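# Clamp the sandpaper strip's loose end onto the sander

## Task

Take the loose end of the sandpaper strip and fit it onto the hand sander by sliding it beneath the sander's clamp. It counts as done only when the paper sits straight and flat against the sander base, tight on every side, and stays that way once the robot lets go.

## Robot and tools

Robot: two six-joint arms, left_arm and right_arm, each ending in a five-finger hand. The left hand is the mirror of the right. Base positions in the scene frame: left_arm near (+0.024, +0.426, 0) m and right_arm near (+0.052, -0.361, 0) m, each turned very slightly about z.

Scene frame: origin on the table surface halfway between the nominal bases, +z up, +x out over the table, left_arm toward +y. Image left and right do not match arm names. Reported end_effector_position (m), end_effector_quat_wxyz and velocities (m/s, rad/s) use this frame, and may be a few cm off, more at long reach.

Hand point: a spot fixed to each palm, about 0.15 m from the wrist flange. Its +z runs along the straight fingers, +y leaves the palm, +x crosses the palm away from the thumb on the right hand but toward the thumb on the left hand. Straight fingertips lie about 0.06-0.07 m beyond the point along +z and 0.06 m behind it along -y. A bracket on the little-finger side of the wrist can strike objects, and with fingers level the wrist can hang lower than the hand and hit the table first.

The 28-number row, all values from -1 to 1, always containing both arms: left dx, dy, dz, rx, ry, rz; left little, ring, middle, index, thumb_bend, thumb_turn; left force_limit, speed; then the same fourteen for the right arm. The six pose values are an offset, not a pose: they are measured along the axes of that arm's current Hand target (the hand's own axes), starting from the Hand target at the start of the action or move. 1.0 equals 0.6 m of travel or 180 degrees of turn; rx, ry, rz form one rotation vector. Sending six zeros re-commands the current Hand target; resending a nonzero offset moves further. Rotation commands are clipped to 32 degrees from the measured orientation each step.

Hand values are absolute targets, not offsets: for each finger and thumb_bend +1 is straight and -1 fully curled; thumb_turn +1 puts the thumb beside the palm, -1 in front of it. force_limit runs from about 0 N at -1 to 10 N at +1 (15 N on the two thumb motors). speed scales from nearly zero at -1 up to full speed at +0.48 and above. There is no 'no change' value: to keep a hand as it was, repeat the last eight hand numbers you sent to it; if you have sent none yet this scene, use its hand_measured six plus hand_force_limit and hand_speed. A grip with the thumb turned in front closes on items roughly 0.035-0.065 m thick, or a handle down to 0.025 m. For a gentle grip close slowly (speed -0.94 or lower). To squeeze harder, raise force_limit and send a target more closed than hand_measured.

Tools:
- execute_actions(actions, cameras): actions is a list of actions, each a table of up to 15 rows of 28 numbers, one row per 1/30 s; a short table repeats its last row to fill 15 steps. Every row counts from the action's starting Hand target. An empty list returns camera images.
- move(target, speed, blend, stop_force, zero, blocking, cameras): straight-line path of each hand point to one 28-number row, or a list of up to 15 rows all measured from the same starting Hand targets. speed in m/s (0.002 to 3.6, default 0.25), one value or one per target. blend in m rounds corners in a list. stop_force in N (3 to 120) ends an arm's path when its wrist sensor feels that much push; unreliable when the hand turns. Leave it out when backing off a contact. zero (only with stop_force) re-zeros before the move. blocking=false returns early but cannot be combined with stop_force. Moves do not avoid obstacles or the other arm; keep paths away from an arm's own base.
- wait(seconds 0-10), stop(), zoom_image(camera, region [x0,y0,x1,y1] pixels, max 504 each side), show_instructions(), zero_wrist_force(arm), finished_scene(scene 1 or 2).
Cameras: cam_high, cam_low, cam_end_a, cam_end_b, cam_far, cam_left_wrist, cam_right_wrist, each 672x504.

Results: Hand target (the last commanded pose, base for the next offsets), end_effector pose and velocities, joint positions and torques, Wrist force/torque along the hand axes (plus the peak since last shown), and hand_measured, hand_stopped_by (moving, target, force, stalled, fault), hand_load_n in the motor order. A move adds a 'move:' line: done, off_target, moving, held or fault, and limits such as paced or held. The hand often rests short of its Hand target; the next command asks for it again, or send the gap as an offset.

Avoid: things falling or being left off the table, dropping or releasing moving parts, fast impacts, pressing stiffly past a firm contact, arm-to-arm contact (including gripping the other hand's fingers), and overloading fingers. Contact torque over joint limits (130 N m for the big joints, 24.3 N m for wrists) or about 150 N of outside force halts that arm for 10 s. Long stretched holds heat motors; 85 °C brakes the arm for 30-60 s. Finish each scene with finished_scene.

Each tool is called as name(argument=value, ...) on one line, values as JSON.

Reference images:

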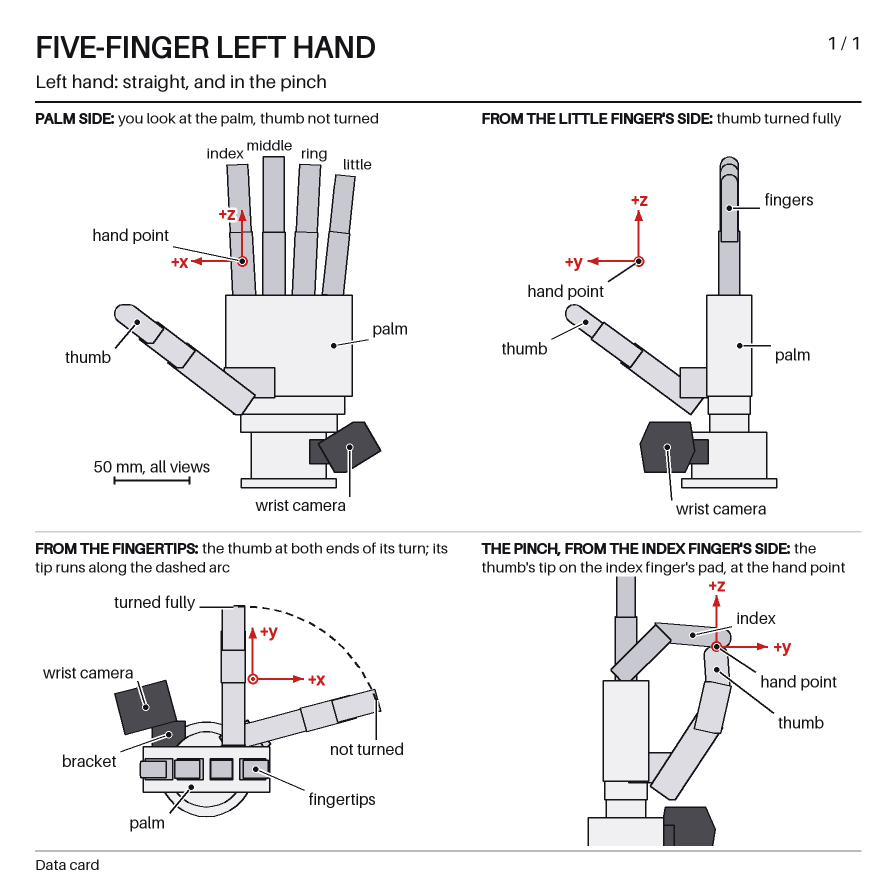

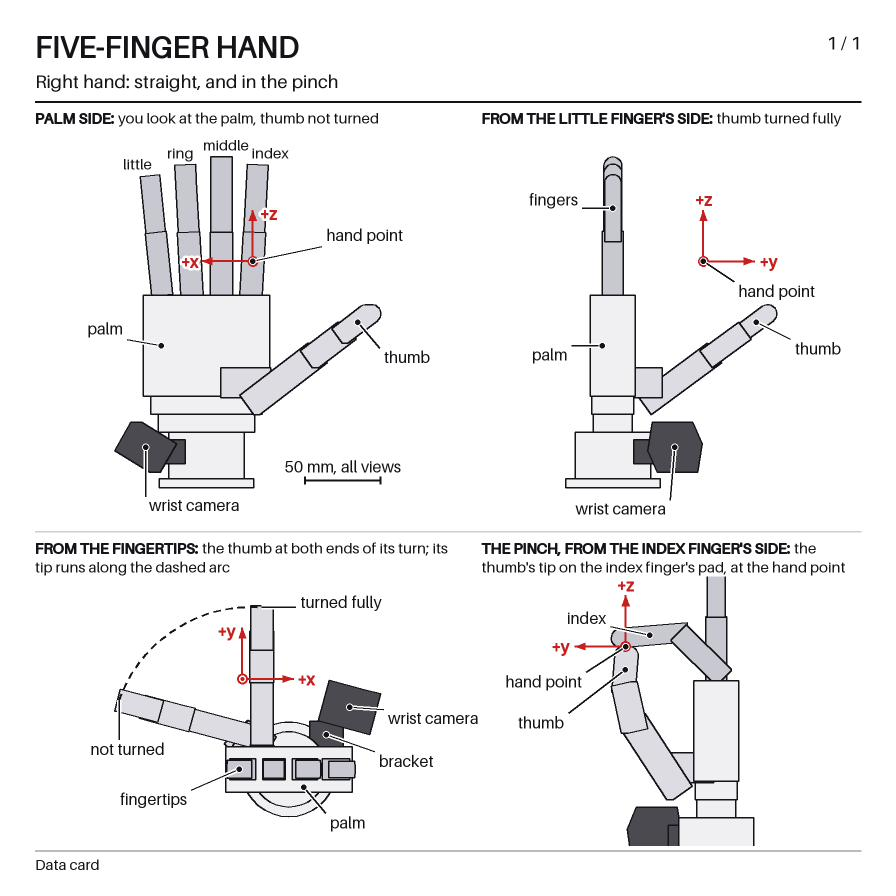

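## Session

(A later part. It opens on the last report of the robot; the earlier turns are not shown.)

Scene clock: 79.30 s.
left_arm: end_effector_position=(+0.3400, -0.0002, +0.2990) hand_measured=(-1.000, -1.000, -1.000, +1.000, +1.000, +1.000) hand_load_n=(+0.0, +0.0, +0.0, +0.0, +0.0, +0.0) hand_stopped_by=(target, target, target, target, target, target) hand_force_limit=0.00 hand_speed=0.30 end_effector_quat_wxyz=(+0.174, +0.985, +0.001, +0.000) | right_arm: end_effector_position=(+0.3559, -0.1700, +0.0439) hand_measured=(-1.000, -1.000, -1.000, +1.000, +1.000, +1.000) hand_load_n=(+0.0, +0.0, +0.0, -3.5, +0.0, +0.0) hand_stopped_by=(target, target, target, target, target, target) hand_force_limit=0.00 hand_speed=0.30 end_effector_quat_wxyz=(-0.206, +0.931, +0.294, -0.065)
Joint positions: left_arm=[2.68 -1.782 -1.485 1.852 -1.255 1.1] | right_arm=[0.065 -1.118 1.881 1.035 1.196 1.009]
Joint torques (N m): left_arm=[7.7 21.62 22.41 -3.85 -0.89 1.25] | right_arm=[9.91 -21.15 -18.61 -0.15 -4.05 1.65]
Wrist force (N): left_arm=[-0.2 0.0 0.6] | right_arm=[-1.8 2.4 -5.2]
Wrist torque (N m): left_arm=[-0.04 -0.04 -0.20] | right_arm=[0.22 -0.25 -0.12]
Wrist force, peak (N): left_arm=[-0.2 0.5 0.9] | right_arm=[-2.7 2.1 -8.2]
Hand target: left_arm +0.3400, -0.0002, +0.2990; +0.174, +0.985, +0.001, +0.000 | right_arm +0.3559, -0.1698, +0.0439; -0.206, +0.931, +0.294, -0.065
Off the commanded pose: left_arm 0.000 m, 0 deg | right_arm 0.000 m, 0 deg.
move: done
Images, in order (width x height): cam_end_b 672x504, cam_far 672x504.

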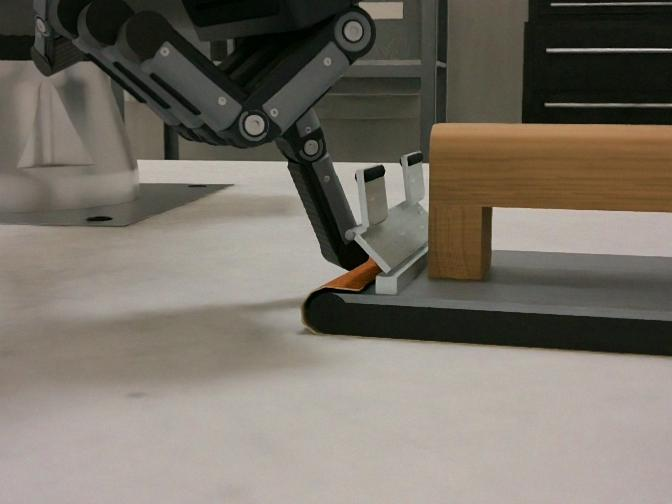

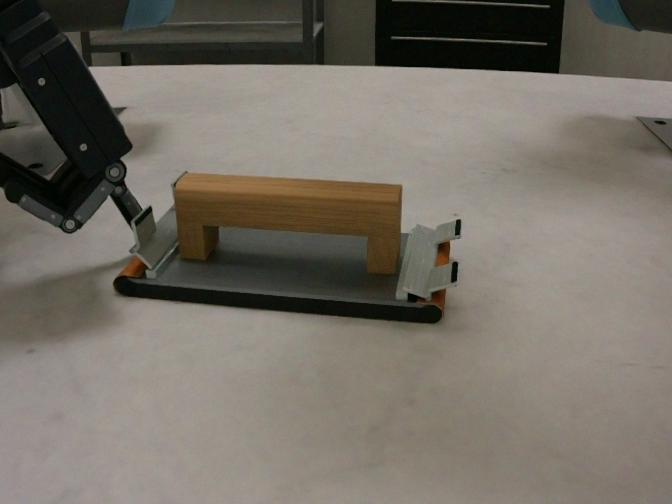

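move(target=[-0.1017,0.0555,0.2048,-0.0833,0,0,-1,-1,-1,1,1,1,0,0.3, 0,0,0,0,0,0,-1,-1,-1,1,1,1,0,0.3], speed=0.25, cameras=["cam_high","cam_end_b","cam_far","cam_left_wrist","cam_low"])

zoom_image(camera="cam_high", region=[245, 130, 365, 220])

Scene clock: 85.03 s.
left_arm: end_effector_position=(+0.2789, -0.0737, +0.1951) hand_measured=(-1.000, -1.000, -1.000, +1.000, +1.000, +1.000) hand_load_n=(+0.0, +0.0, +0.0, +0.0, +0.0, +0.0) hand_stopped_by=(target, target, target, target, target, target) hand_force_limit=0.00 hand_speed=0.30 end_effector_quat_wxyz=(+0.301, +0.954, +0.001, +0.000) | right_arm: end_effector_position=(+0.3559, -0.1698, +0.0439) hand_measured=(-1.000, -1.000, -1.000, +1.000, +1.000, +1.000) hand_load_n=(+0.0, +0.0, +0.0, -3.5, +0.0, +0.0) hand_stopped_by=(target, target, target, target, target, target) hand_force_limit=0.00 hand_speed=0.30 end_effector_quat_wxyz=(-0.206, +0.931, +0.294, -0.065)
Joint positions: left_arm=[2.544 -1.803 -1.801 2.4 -1.07 0.894] | right_arm=[0.066 -1.118 1.881 1.035 1.196 1.009]
Joint torques (N m): left_arm=[-10.14 20.13 10.05 -0.39 1.95 -1.56] | right_arm=[9.21 -21.19 -18.94 -0.01 -3.11 1.7]
Wrist force (N): left_arm=[-0.4 -0.4 0.6] | right_arm=[-1.6 2.3 -5.1]
Wrist torque (N m): left_arm=[-0.08 0.05 -0.02] | right_arm=[0.21 -0.28 -0.11]
Wrist force, peak (N): left_arm=[-0.8 -0.7 1.5] | right_arm=[-2.1 2.5 -5.2]
Hand target: left_arm +0.2789, -0.0738, +0.1950; +0.301, +0.954, +0.001, +0.000 | right_arm +0.3559, -0.1698, +0.0439; -0.206, +0.931, +0.294, -0.065
Off the commanded pose: left_arm 0.000 m, 0 deg | right_arm 0.000 m, 0 deg.
move: done
Images, in order (width x height): cam_high 672x504, cam_low 672x504, cam_end_b 672x504, cam_far 672x504, cam_left_wrist 672x504.

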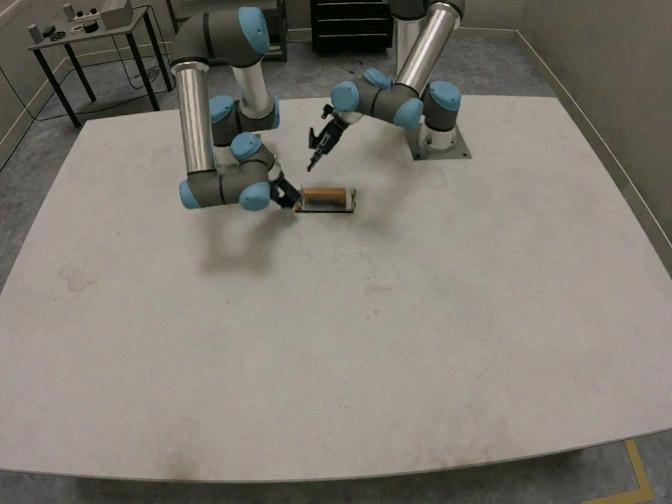

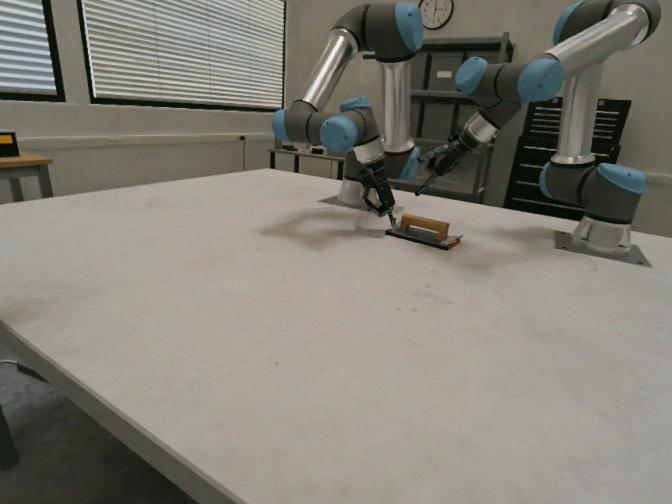

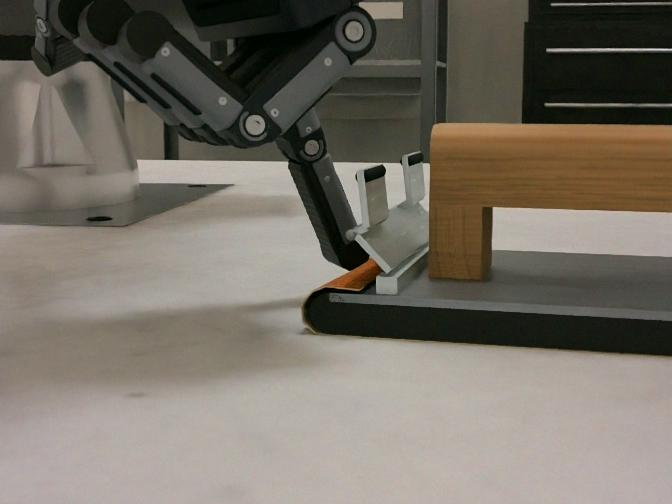

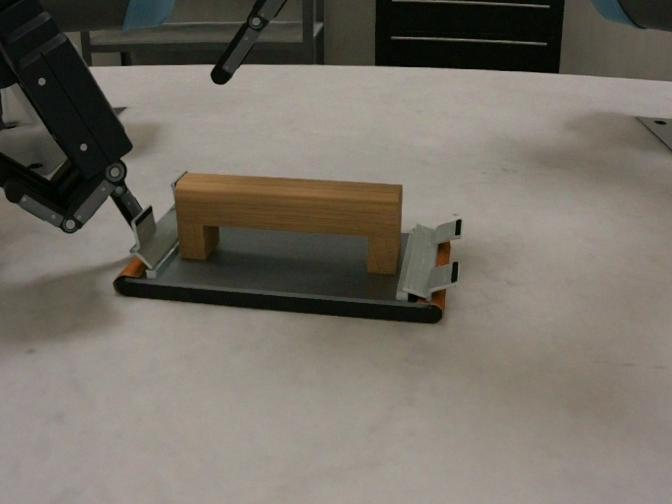

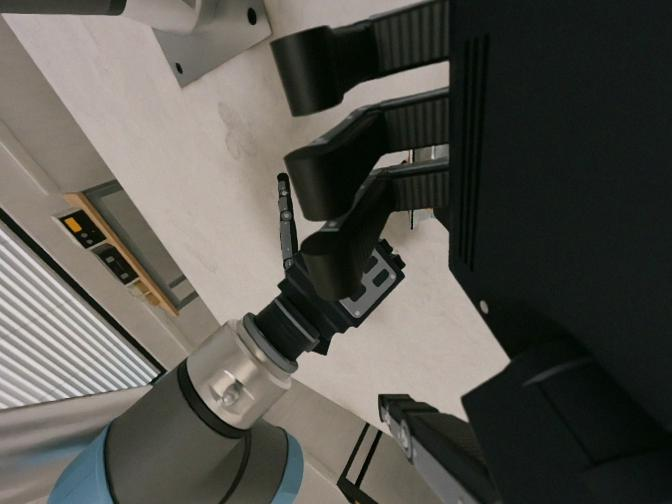

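Scaled by 4.200 from the camera's 672x504 image, which has a finer 960x720 frame.

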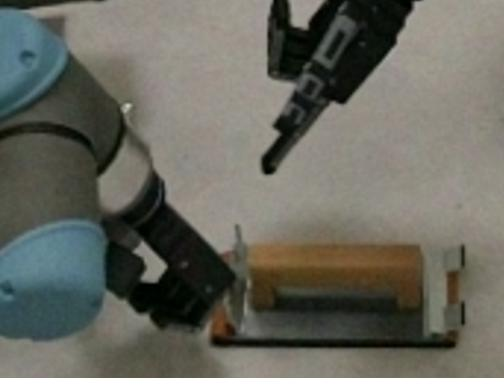

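move(target=[0,-0.0328,0.0584,0,0,0,-1,-1,-1,1,1,1,0,0.3, 0,0,0,0,0,0,-1,-1,-1,1,1,1,0,0.3], speed=0.12, cameras=["cam_high","cam_end_b","cam_far","cam_left_wrist"])

zoom_image(camera="cam_high", region=[275, 150, 365, 220])

zoom_image(camera="cam_far", region=[90, 60, 290, 260])

Scene clock: 88.03 s.
left_arm: end_effector_position=(+0.2789, -0.0778, +0.1552) hand_measured=(-1.000, -1.000, -1.000, +1.000, +1.000, +1.000) hand_load_n=(+0.0, +0.0, +0.0, +0.0, +0.0, +0.0) hand_stopped_by=(target, target, target, target, target, target) hand_force_limit=0.00 hand_speed=0.30 end_effector_quat_wxyz=(+0.301, +0.954, +0.001, +0.000) | right_arm: end_effector_position=(+0.3559, -0.1698, +0.0439) hand_measured=(-1.000, -1.000, -1.000, +1.000, +1.000, +1.000) hand_load_n=(+0.0, +0.0, +0.0, -3.5, +0.0, +0.0) hand_stopped_by=(target, target, target, target, target, target) hand_force_limit=0.00 hand_speed=0.30 end_effector_quat_wxyz=(-0.206, +0.931, +0.294, -0.065)
Joint positions: left_arm=[2.535 -1.857 -1.845 2.504 -1.073 0.883] | right_arm=[0.066 -1.118 1.881 1.035 1.196 1.009]
Joint torques (N m): left_arm=[-8.94 19.71 7.4 -0.36 -1.14 -1.66] | right_arm=[9.48 -21.7 -20.34 0 -2.15 1.6]
Wrist force (N): left_arm=[-0.7 -0.2 0.8] | right_arm=[-1.7 2.4 -5.1]
Wrist torque (N m): left_arm=[-0.06 0.10 -0.03] | right_arm=[0.22 -0.27 -0.12]
Wrist force, peak (N): left_arm=[-0.5 -0.4 1.2] | right_arm=[-1.9 2.6 -5.2]
Hand target: left_arm +0.2789, -0.0778, +0.1551; +0.301, +0.954, +0.001, +0.000 | right_arm +0.3559, -0.1698, +0.0439; -0.206, +0.931, +0.294, -0.065
Off the commanded pose: left_arm 0.000 m, 0 deg | right_arm 0.000 m, 0 deg.
move: done
Images, in order (width x height): cam_high 672x504, cam_end_b 672x504, cam_far 672x504, cam_left_wrist 672x504.

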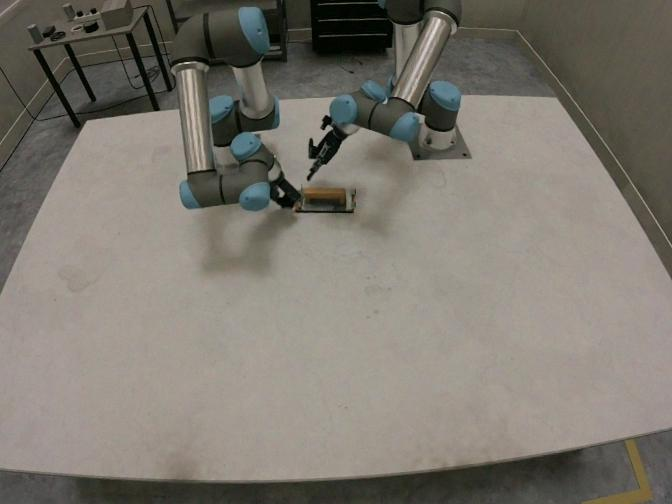

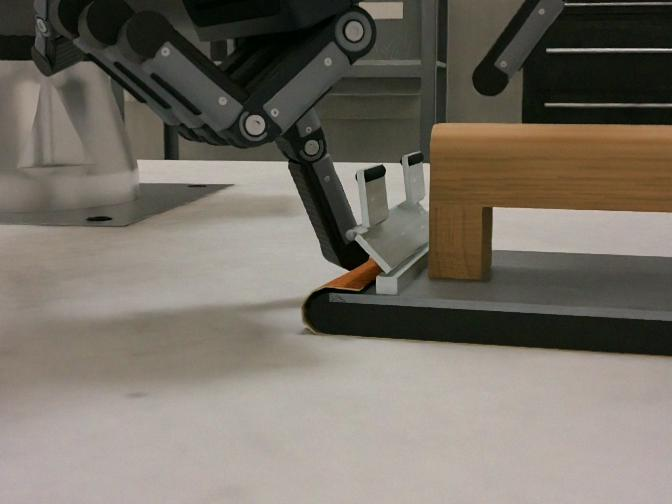

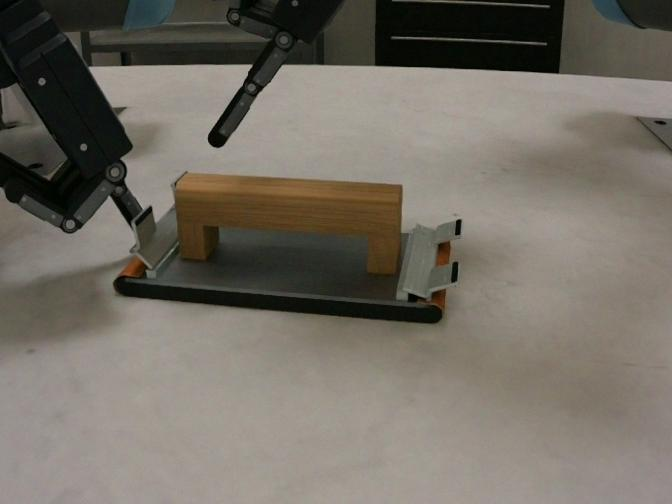

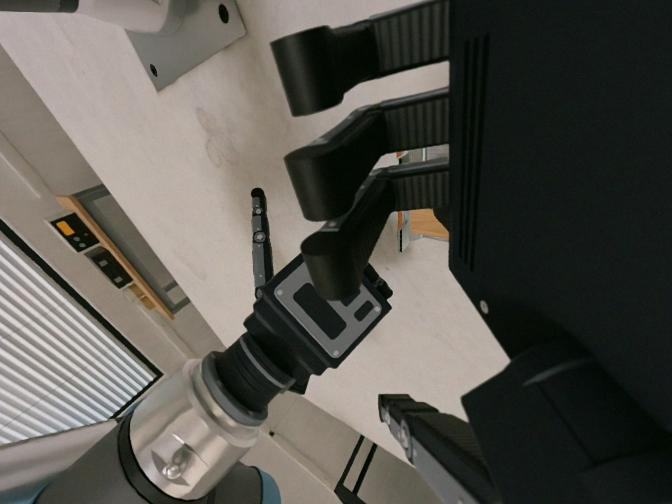

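Scaled by 5.600 from the camera's 672x504 image, which has a finer 960x720 frame.

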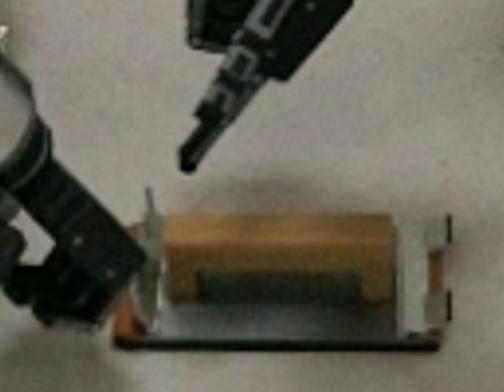

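Scaled by 2.520 from the camera's 672x504 image, which has a finer 960x720 frame.

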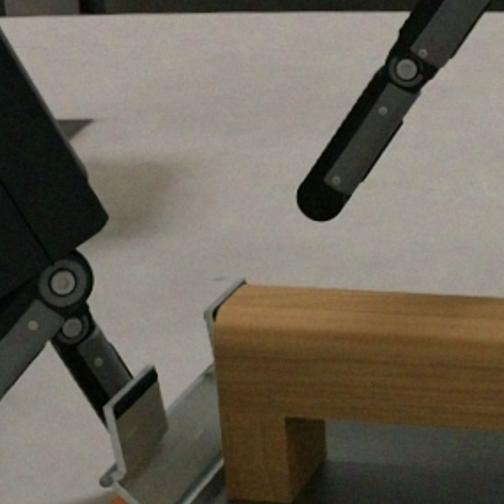

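move(target=[0,-0.0191,0.0273,0,0,0,-1,-1,-1,1,1,1,0,0.3, 0,0,0,0,0,0,-1,-1,-1,1,1,1,0,0.3], speed=0.06, cameras=["cam_high","cam_end_b","cam_far","cam_left_wrist"])

zoom_image(camera="cam_high", region=[275, 150, 365, 220])

zoom_image(camera="cam_far", region=[90, 100, 250, 260])

zoom_image(camera="cam_end_b", region=[280, 50, 540, 310])

Scene clock: 91.30 s.
left_arm: end_effector_position=(+0.2789, -0.0778, +0.1352) hand_measured=(-1.000, -1.000, -1.000, +1.000, +1.000, +1.000) hand_load_n=(+0.0, +0.5, +0.0, +0.0, +0.0, +0.0) hand_stopped_by=(target, target, target, target, target, target) hand_force_limit=0.00 hand_speed=0.30 end_effector_quat_wxyz=(+0.301, +0.954, +0.001, +0.000) | right_arm: end_effector_position=(+0.3559, -0.1698, +0.0439) hand_measured=(-1.000, -1.000, -1.000, +1.000, +1.000, +1.000) hand_load_n=(+0.0, +0.0, +0.0, -4.0, +0.0, +0.0) hand_stopped_by=(target, target, target, target, target, target) hand_force_limit=0.00 hand_speed=0.30 end_effector_quat_wxyz=(-0.206, +0.931, +0.294, -0.065)
Joint positions: left_arm=[2.535 -1.884 -1.869 2.555 -1.073 0.883] | right_arm=[0.066 -1.118 1.881 1.035 1.196 1.009]
Joint torques (N m): left_arm=[-8.53 22.08 7.24 -0.12 -1.05 -1.55] | right_arm=[10.26 -20.63 -19.26 0.05 -1.04 1.74]
Wrist force (N): left_arm=[-0.5 -0.3 0.8] | right_arm=[-1.7 2.4 -5.0]
Wrist torque (N m): left_arm=[-0.07 0.07 -0.02] | right_arm=[0.23 -0.27 -0.11]
Wrist force, peak (N): left_arm=[-0.7 -0.3 1.0] | right_arm=[-1.9 2.6 -5.2]
Hand target: left_arm +0.2789, -0.0778, +0.1351; +0.301, +0.954, +0.001, +0.000 | right_arm +0.3559, -0.1698, +0.0439; -0.206, +0.931, +0.294, -0.065
Off the commanded pose: left_arm 0.000 m, 0 deg | right_arm 0.000 m, 0 deg.
move: done
Images, in order (width x height): cam_high 672x504, cam_end_b 672x504, cam_far 672x504, cam_left_wrist 672x504.

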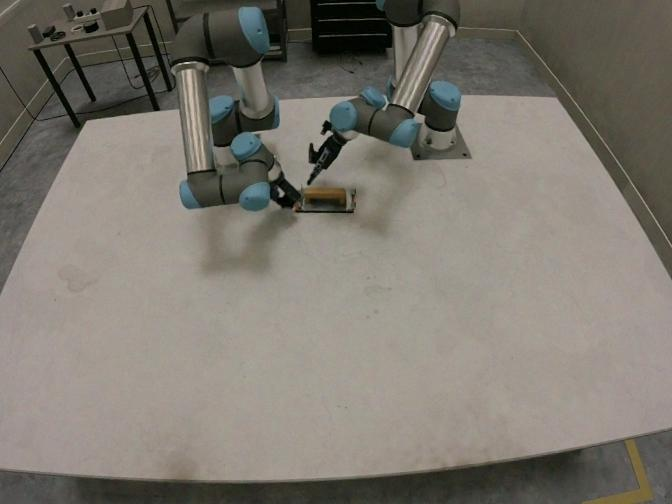

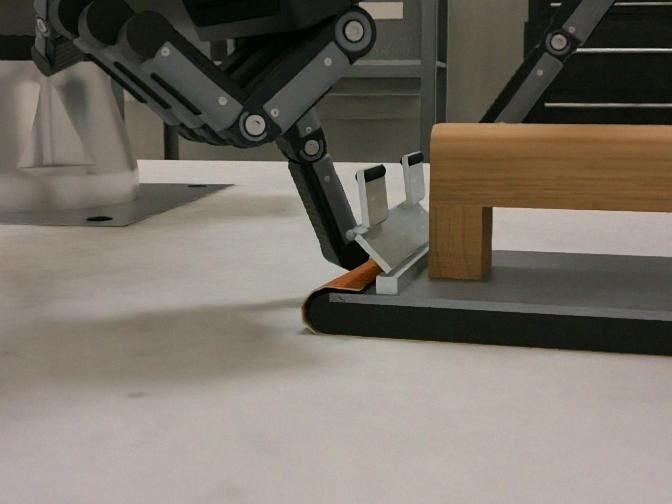

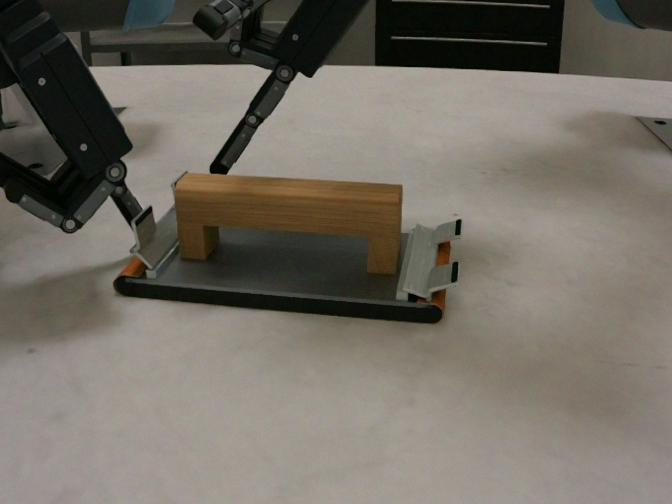

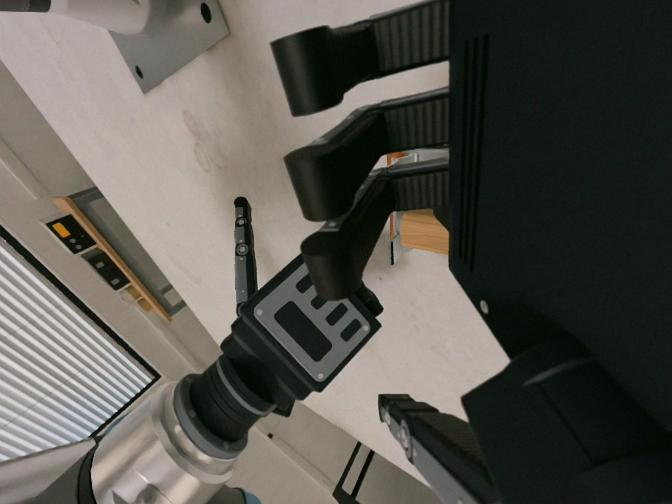

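Scaled by 5.600 from the camera's 672x504 image, which has a finer 960x720 frame.

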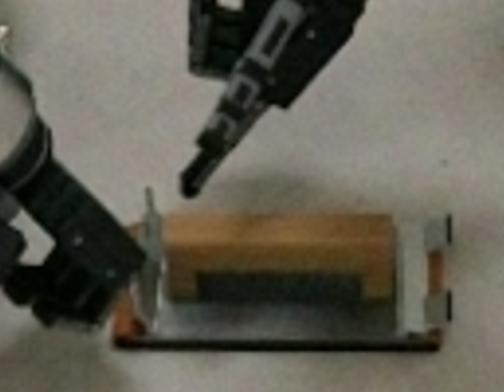

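Scaled by 3.150 from the camera's 672x504 image, which has a finer 960x720 frame.

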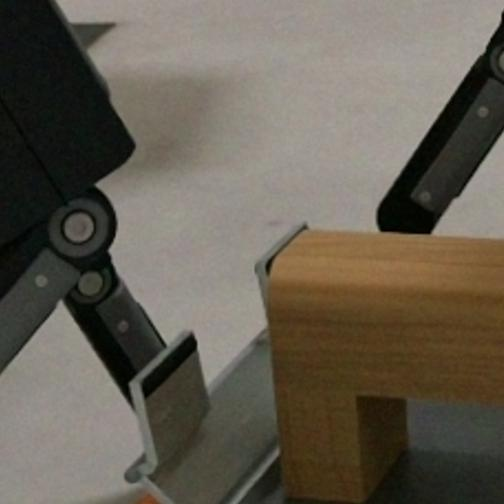

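Scaled by 1.938 from the camera's 672x504 image, which has a finer 960x720 frame.

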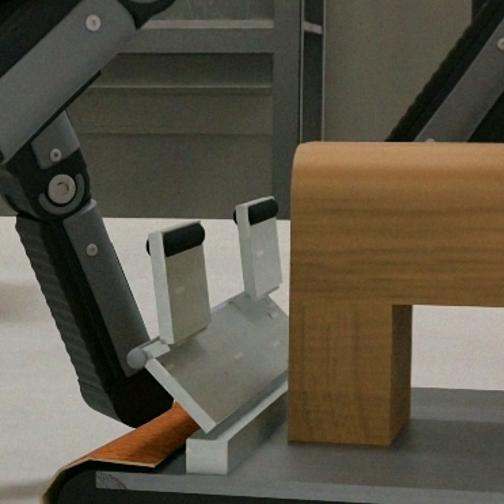

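move(target=[[0.0033,-0.00765,0.01092,0,0,0,-1,-1,-1,1,1,1,0,0.3, 0,0,0,0,0,0,-1,-1,-1,1,1,1,0,0.3],[0.0033,0.00327,0.01857,0,0,0,-1,-1,-1,1,1,1,0,0.3, 0,0,0,0,0,0,-1,-1,-1,1,1,1,0,0.3]], speed=0.04, cameras=["cam_high","cam_end_b","cam_far"])

zoom_image(camera="cam_high", region=[275, 150, 365, 220])

zoom_image(camera="cam_far", region=[120, 120, 240, 240])

zoom_image(camera="cam_end_b", region=[330, 110, 480, 260])

Scene clock: 93.97 s.
left_arm: end_effector_position=(+0.2809, -0.0857, +0.1271) hand_measured=(-1.000, -1.000, -1.000, +1.000, +1.000, +1.000) hand_load_n=(+0.0, +0.0, +0.0, +0.0, +0.0, +0.0) hand_stopped_by=(target, target, target, target, target, target) hand_force_limit=0.00 hand_speed=0.30 end_effector_quat_wxyz=(+0.301, +0.954, +0.001, +0.000) | right_arm: end_effector_position=(+0.3559, -0.1698, +0.0439) hand_measured=(-1.000, -1.000, -1.000, +1.000, +1.000, +1.000) hand_load_n=(+0.0, +0.5, +0.0, -3.5, +0.0, +0.0) hand_stopped_by=(target, target, target, target, target, target) hand_force_limit=0.00 hand_speed=0.30 end_effector_quat_wxyz=(-0.206, +0.931, +0.294, -0.065)
Joint positions: left_arm=[2.52 -1.91 -1.855 2.574 -1.078 0.868] | right_arm=[0.066 -1.118 1.881 1.035 1.196 1.009]
Joint torques (N m): left_arm=[-9.55 23.28 19.08 0.05 -0.87 -1.34] | right_arm=[10.08 -20.76 -19.34 -0.03 -0.21 1.72]
Wrist force (N): left_arm=[-0.4 -0.1 0.8] | right_arm=[-2.0 2.5 -5.1]
Wrist torque (N m): left_arm=[-0.04 0.06 -0.04] | right_arm=[0.24 -0.23 -0.12]
Wrist force, peak (N): left_arm=[-0.8 -0.3 0.8] | right_arm=[-1.9 2.5 -5.1]
Hand target: left_arm +0.2809, -0.0858, +0.1271; +0.301, +0.954, +0.001, +0.000 | right_arm +0.3559, -0.1698, +0.0439; -0.206, +0.931, +0.294, -0.065
Off the commanded pose: left_arm 0.000 m, 0 deg | right_arm 0.000 m, 0 deg.
move: done
Images, in order (width x height): cam_high 672x504, cam_end_b 672x504, cam_far 672x504.

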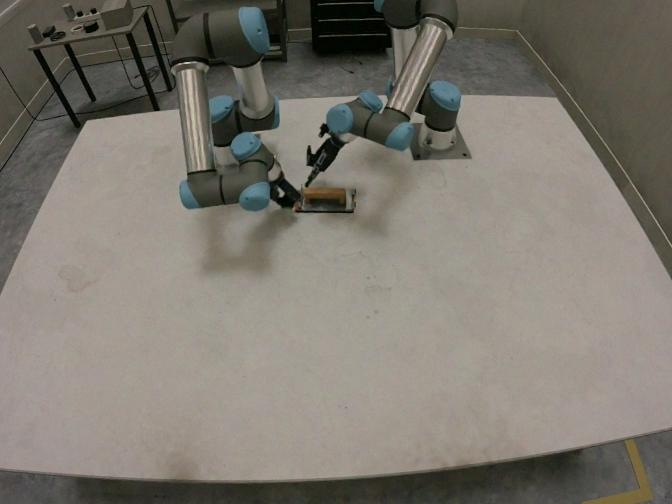

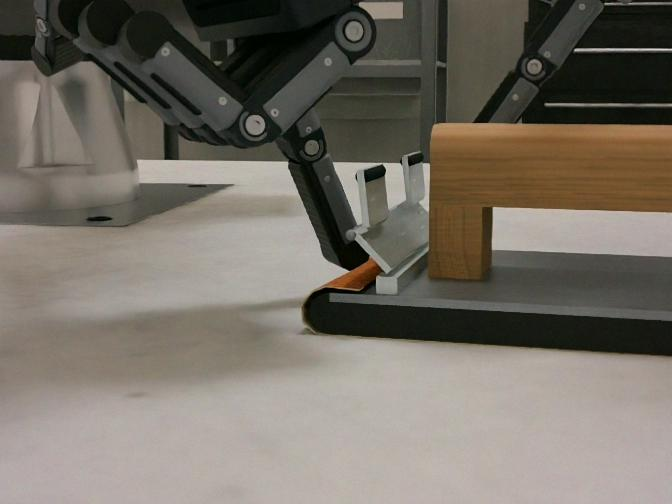

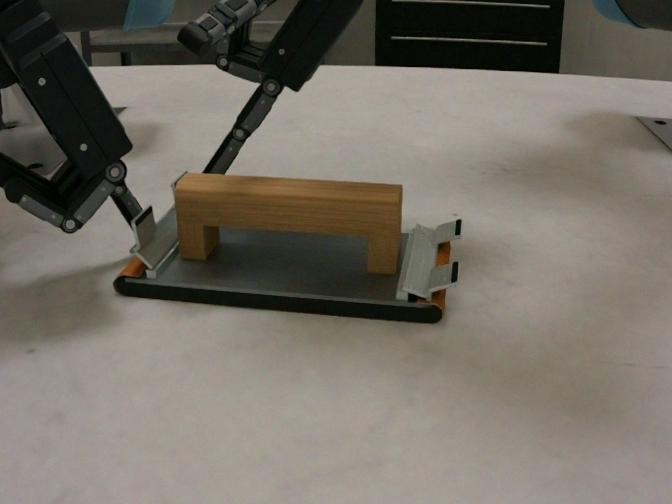

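Scaled by 5.600 from the camera's 672x504 image, which has a finer 960x720 frame.

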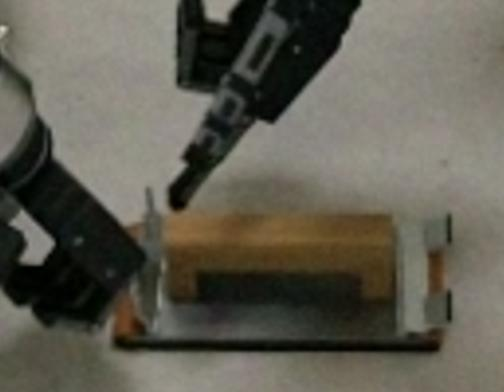

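Scaled by 4.200 from the camera's 672x504 image, which has a finer 960x720 frame.

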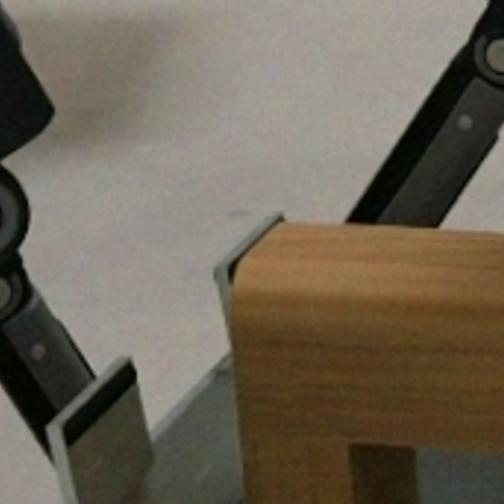

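Scaled by 3.360 from the camera's 672x504 image, which has a finer 960x720 frame.

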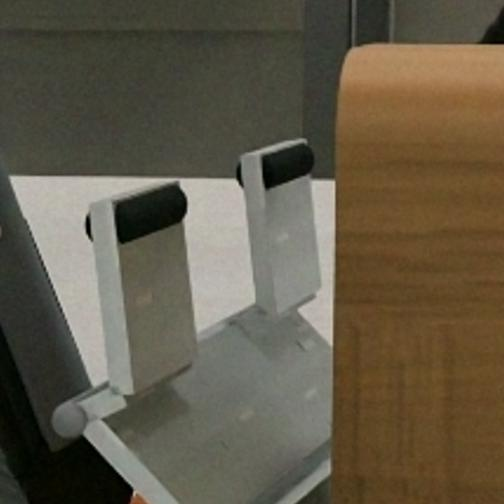

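move(target=[0.0083,0.0164,0.0115,0,0,0,-1,-1,-1,1,1,1,0,0.3, 0,0,0,0,0,0,-1,-1,-1,1,1,1,0,0.3], speed=0.02, stop_force=3, cameras=["cam_high","cam_end_b","cam_far"])

zoom_image(camera="cam_high", region=[275, 150, 365, 220])

zoom_image(camera="cam_far", region=[120, 120, 240, 240])

zoom_image(camera="cam_end_b", region=[330, 110, 480, 260])

Scene clock: 97.13 s.
left_arm: end_effector_position=(+0.2848, -0.0954, +0.1271) hand_measured=(-1.000, -1.000, -1.000, +1.000, +1.000, +1.000) hand_load_n=(+0.0, +0.0, +0.0, +0.0, +0.0, +0.0) hand_stopped_by=(target, target, target, target, target, target) hand_force_limit=0.00 hand_speed=0.30 end_effector_quat_wxyz=(+0.301, +0.954, +0.001, +0.000) | right_arm: end_effector_position=(+0.3559, -0.1698, +0.0439) hand_measured=(-1.000, -1.000, -1.000, +1.000, +1.000, +1.000) hand_load_n=(+0.0, +0.0, +0.0, -4.0, +0.0, +0.0) hand_stopped_by=(target, target, target, target, target, target) hand_force_limit=0.00 hand_speed=0.30 end_effector_quat_wxyz=(-0.206, +0.931, +0.294, -0.065)
Joint positions: left_arm=[2.505 -1.93 -1.823 2.57 -1.084 0.852] | right_arm=[0.066 -1.118 1.881 1.035 1.196 1.009]
Joint torques (N m): left_arm=[8.87 41.62 8.24 -0.04 2.37 1.36] | right_arm=[8.48 -21.47 -19.23 0.22 0.87 1.71]
Wrist force (N): left_arm=[0.0 -1.0 0.5] | right_arm=[-1.7 2.7 -5.4]
Wrist torque (N m): left_arm=[0.03 0.10 -0.11] | right_arm=[0.24 -0.28 -0.11]
Wrist force, peak (N): left_arm=[-1.5 -3.9 -1.6] | right_arm=[-1.8 3.1 -5.7]
Hand target: left_arm +0.2848, -0.0954, +0.1271; +0.301, +0.954, +0.001, +0.000 (not the last commanded pose) | right_arm +0.3559, -0.1698, +0.0439; -0.206, +0.931, +0.294, -0.065
Off the commanded pose: left_arm 0.003 m, 0 deg | right_arm 0.000 m, 0 deg.
move: contact (left_arm)
Images, in order (width x height): cam_high 672x504, cam_end_b 672x504, cam_far 672x504.

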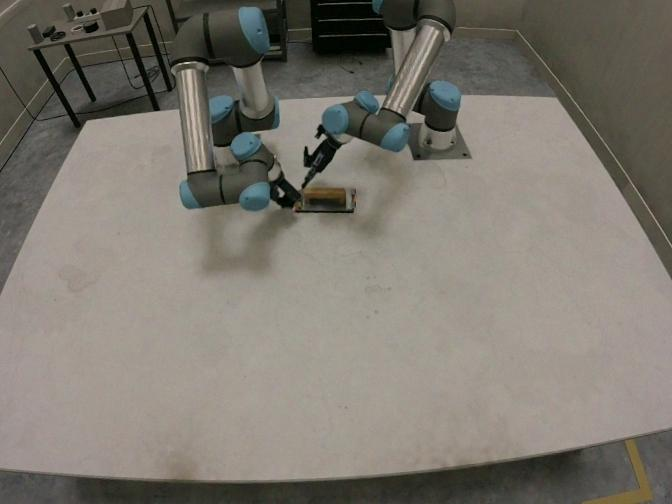

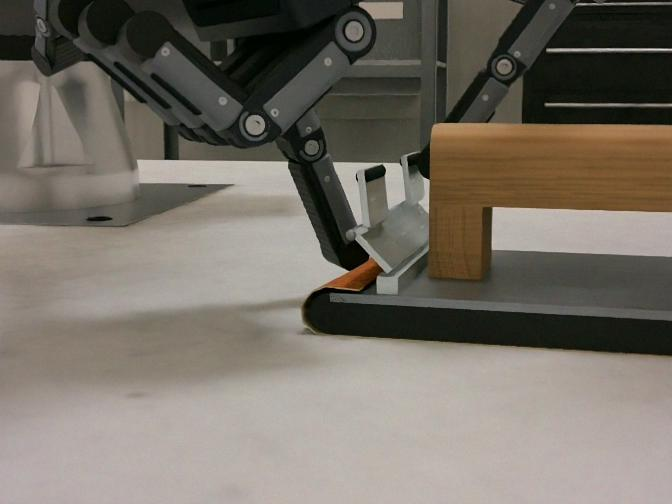

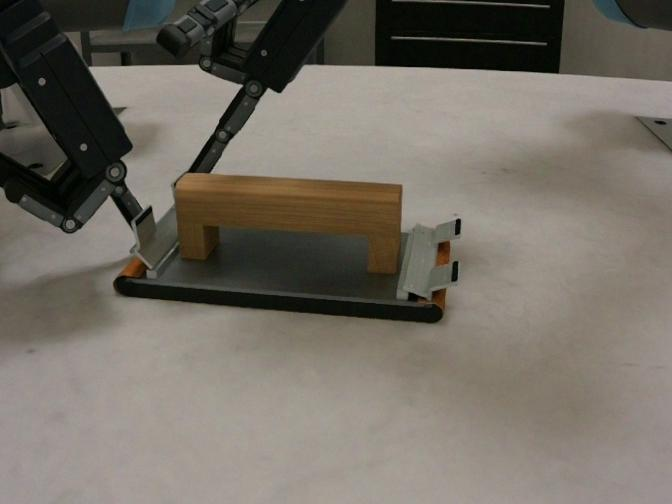

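Scaled by 5.600 from the camera's 672x504 image, which has a finer 960x720 frame.

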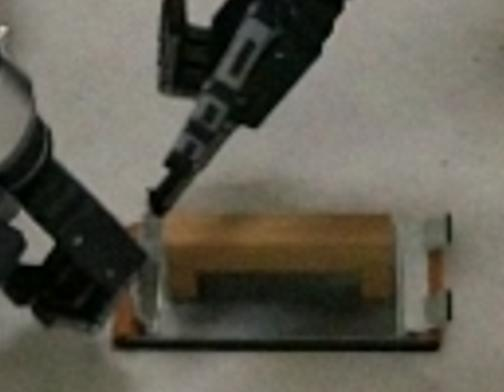

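Scaled by 4.200 from the camera's 672x504 image, which has a finer 960x720 frame.

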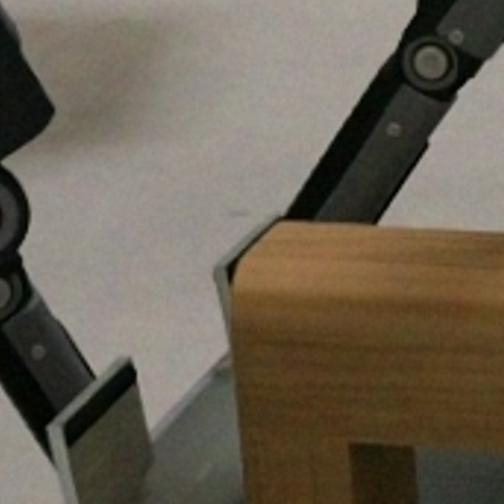

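Scaled by 3.360 from the camera's 672x504 image, which has a finer 960x720 frame.

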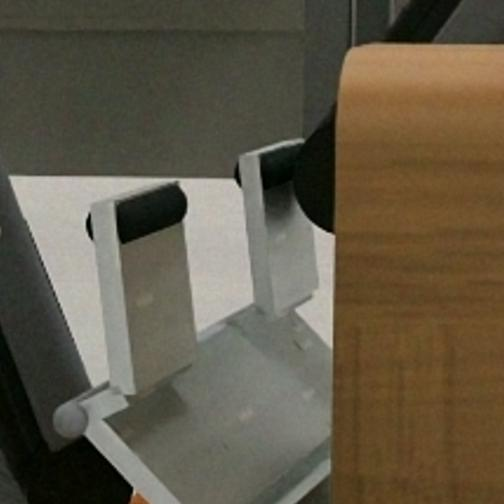

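move(target=[[0,0.00861,0.00746,0,0,0,-1,-1,-1,1,1,1,0,0.3, 0,0,0,0,0,0,-1,-1,-1,1,1,1,0,0.3],[0,0.01423,0.01629,0,0,0,-1,-1,-1,1,1,1,0,0.3, 0,0,0,0,0,0,-1,-1,-1,1,1,1,0,0.3]], speed=0.02, blend=[0.002,0], stop_force=15, cameras=["cam_high","cam_end_b","cam_far"])

zoom_image(camera="cam_end_b", region=[280, 130, 460, 340])

Scene clock: 101.20 s.
left_arm: end_effector_position=(+0.2848, -0.1080, +0.1240) hand_measured=(-1.000, -1.000, -1.000, +1.000, +1.000, +1.000) hand_load_n=(+0.0, +0.0, +0.5, +0.0, +0.0, +0.5) hand_stopped_by=(target, target, target, target, target, target) hand_force_limit=0.00 hand_speed=0.30 end_effector_quat_wxyz=(+0.301, +0.954, +0.001, +0.000) | right_arm: end_effector_position=(+0.3559, -0.1698, +0.0439) hand_measured=(-1.000, -1.000, -1.000, +1.000, +1.000, +1.000) hand_load_n=(+0.0, +0.0, +0.0, -1.0, +0.0, +0.0) hand_stopped_by=(target, target, target, target, target, target) hand_force_limit=0.00 hand_speed=0.30 end_effector_quat_wxyz=(-0.206, +0.931, +0.294, -0.065)
Joint positions: left_arm=[2.478 -1.954 -1.795 2.578 -1.094 0.824] | right_arm=[0.066 -1.118 1.881 1.035 1.196 1.009]
Joint torques (N m): left_arm=[-9.91 25.1 20.32 -0.18 -1.06 -1.63] | right_arm=[4.58 -21.69 -18.33 1.46 -1.5 1.57]
Wrist force (N): left_arm=[-0.4 -0.1 0.7] | right_arm=[-0.5 0.4 -3.8]
Wrist torque (N m): left_arm=[-0.05 0.04 -0.04] | right_arm=[0.27 -0.13 -0.04]
Wrist force, peak (N): left_arm=[-0.5 -4.9 -2.7] | right_arm=[-2.2 3.6 -6.7]
Hand target: left_arm +0.2848, -0.1080, +0.1240; +0.301, +0.954, +0.001, +0.000 | right_arm +0.3559, -0.1698, +0.0439; -0.206, +0.931, +0.294, -0.065
Off the commanded pose: left_arm 0.000 m, 0 deg | right_arm 0.000 m, 0 deg.
move: done
Images, in order (width x height): cam_high 672x504, cam_end_b 672x504, cam_far 672x504.

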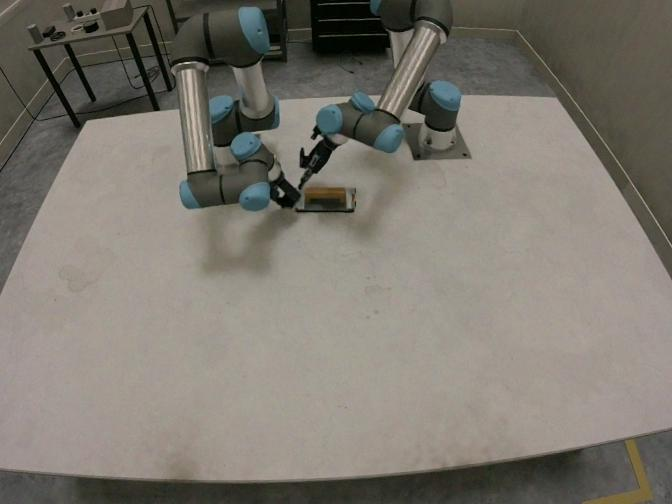

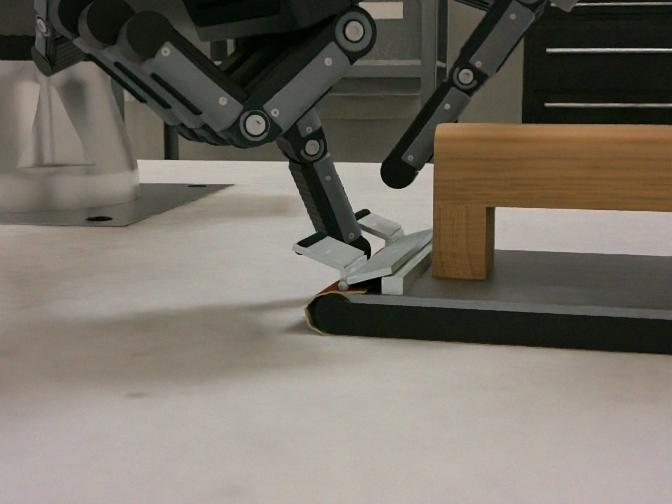

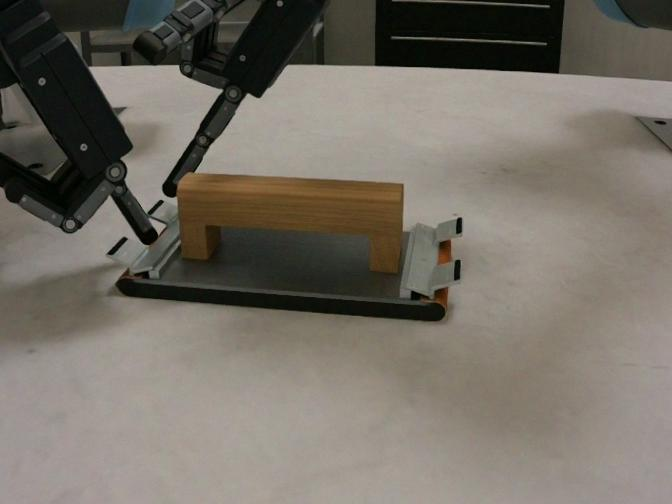

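Scaled by 2.400 from the camera's 672x504 image, which has a finer 960x720 frame.

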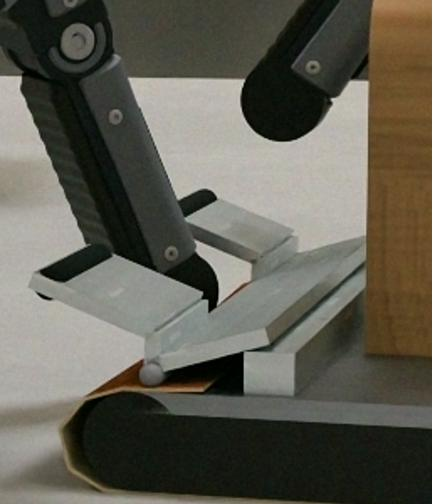

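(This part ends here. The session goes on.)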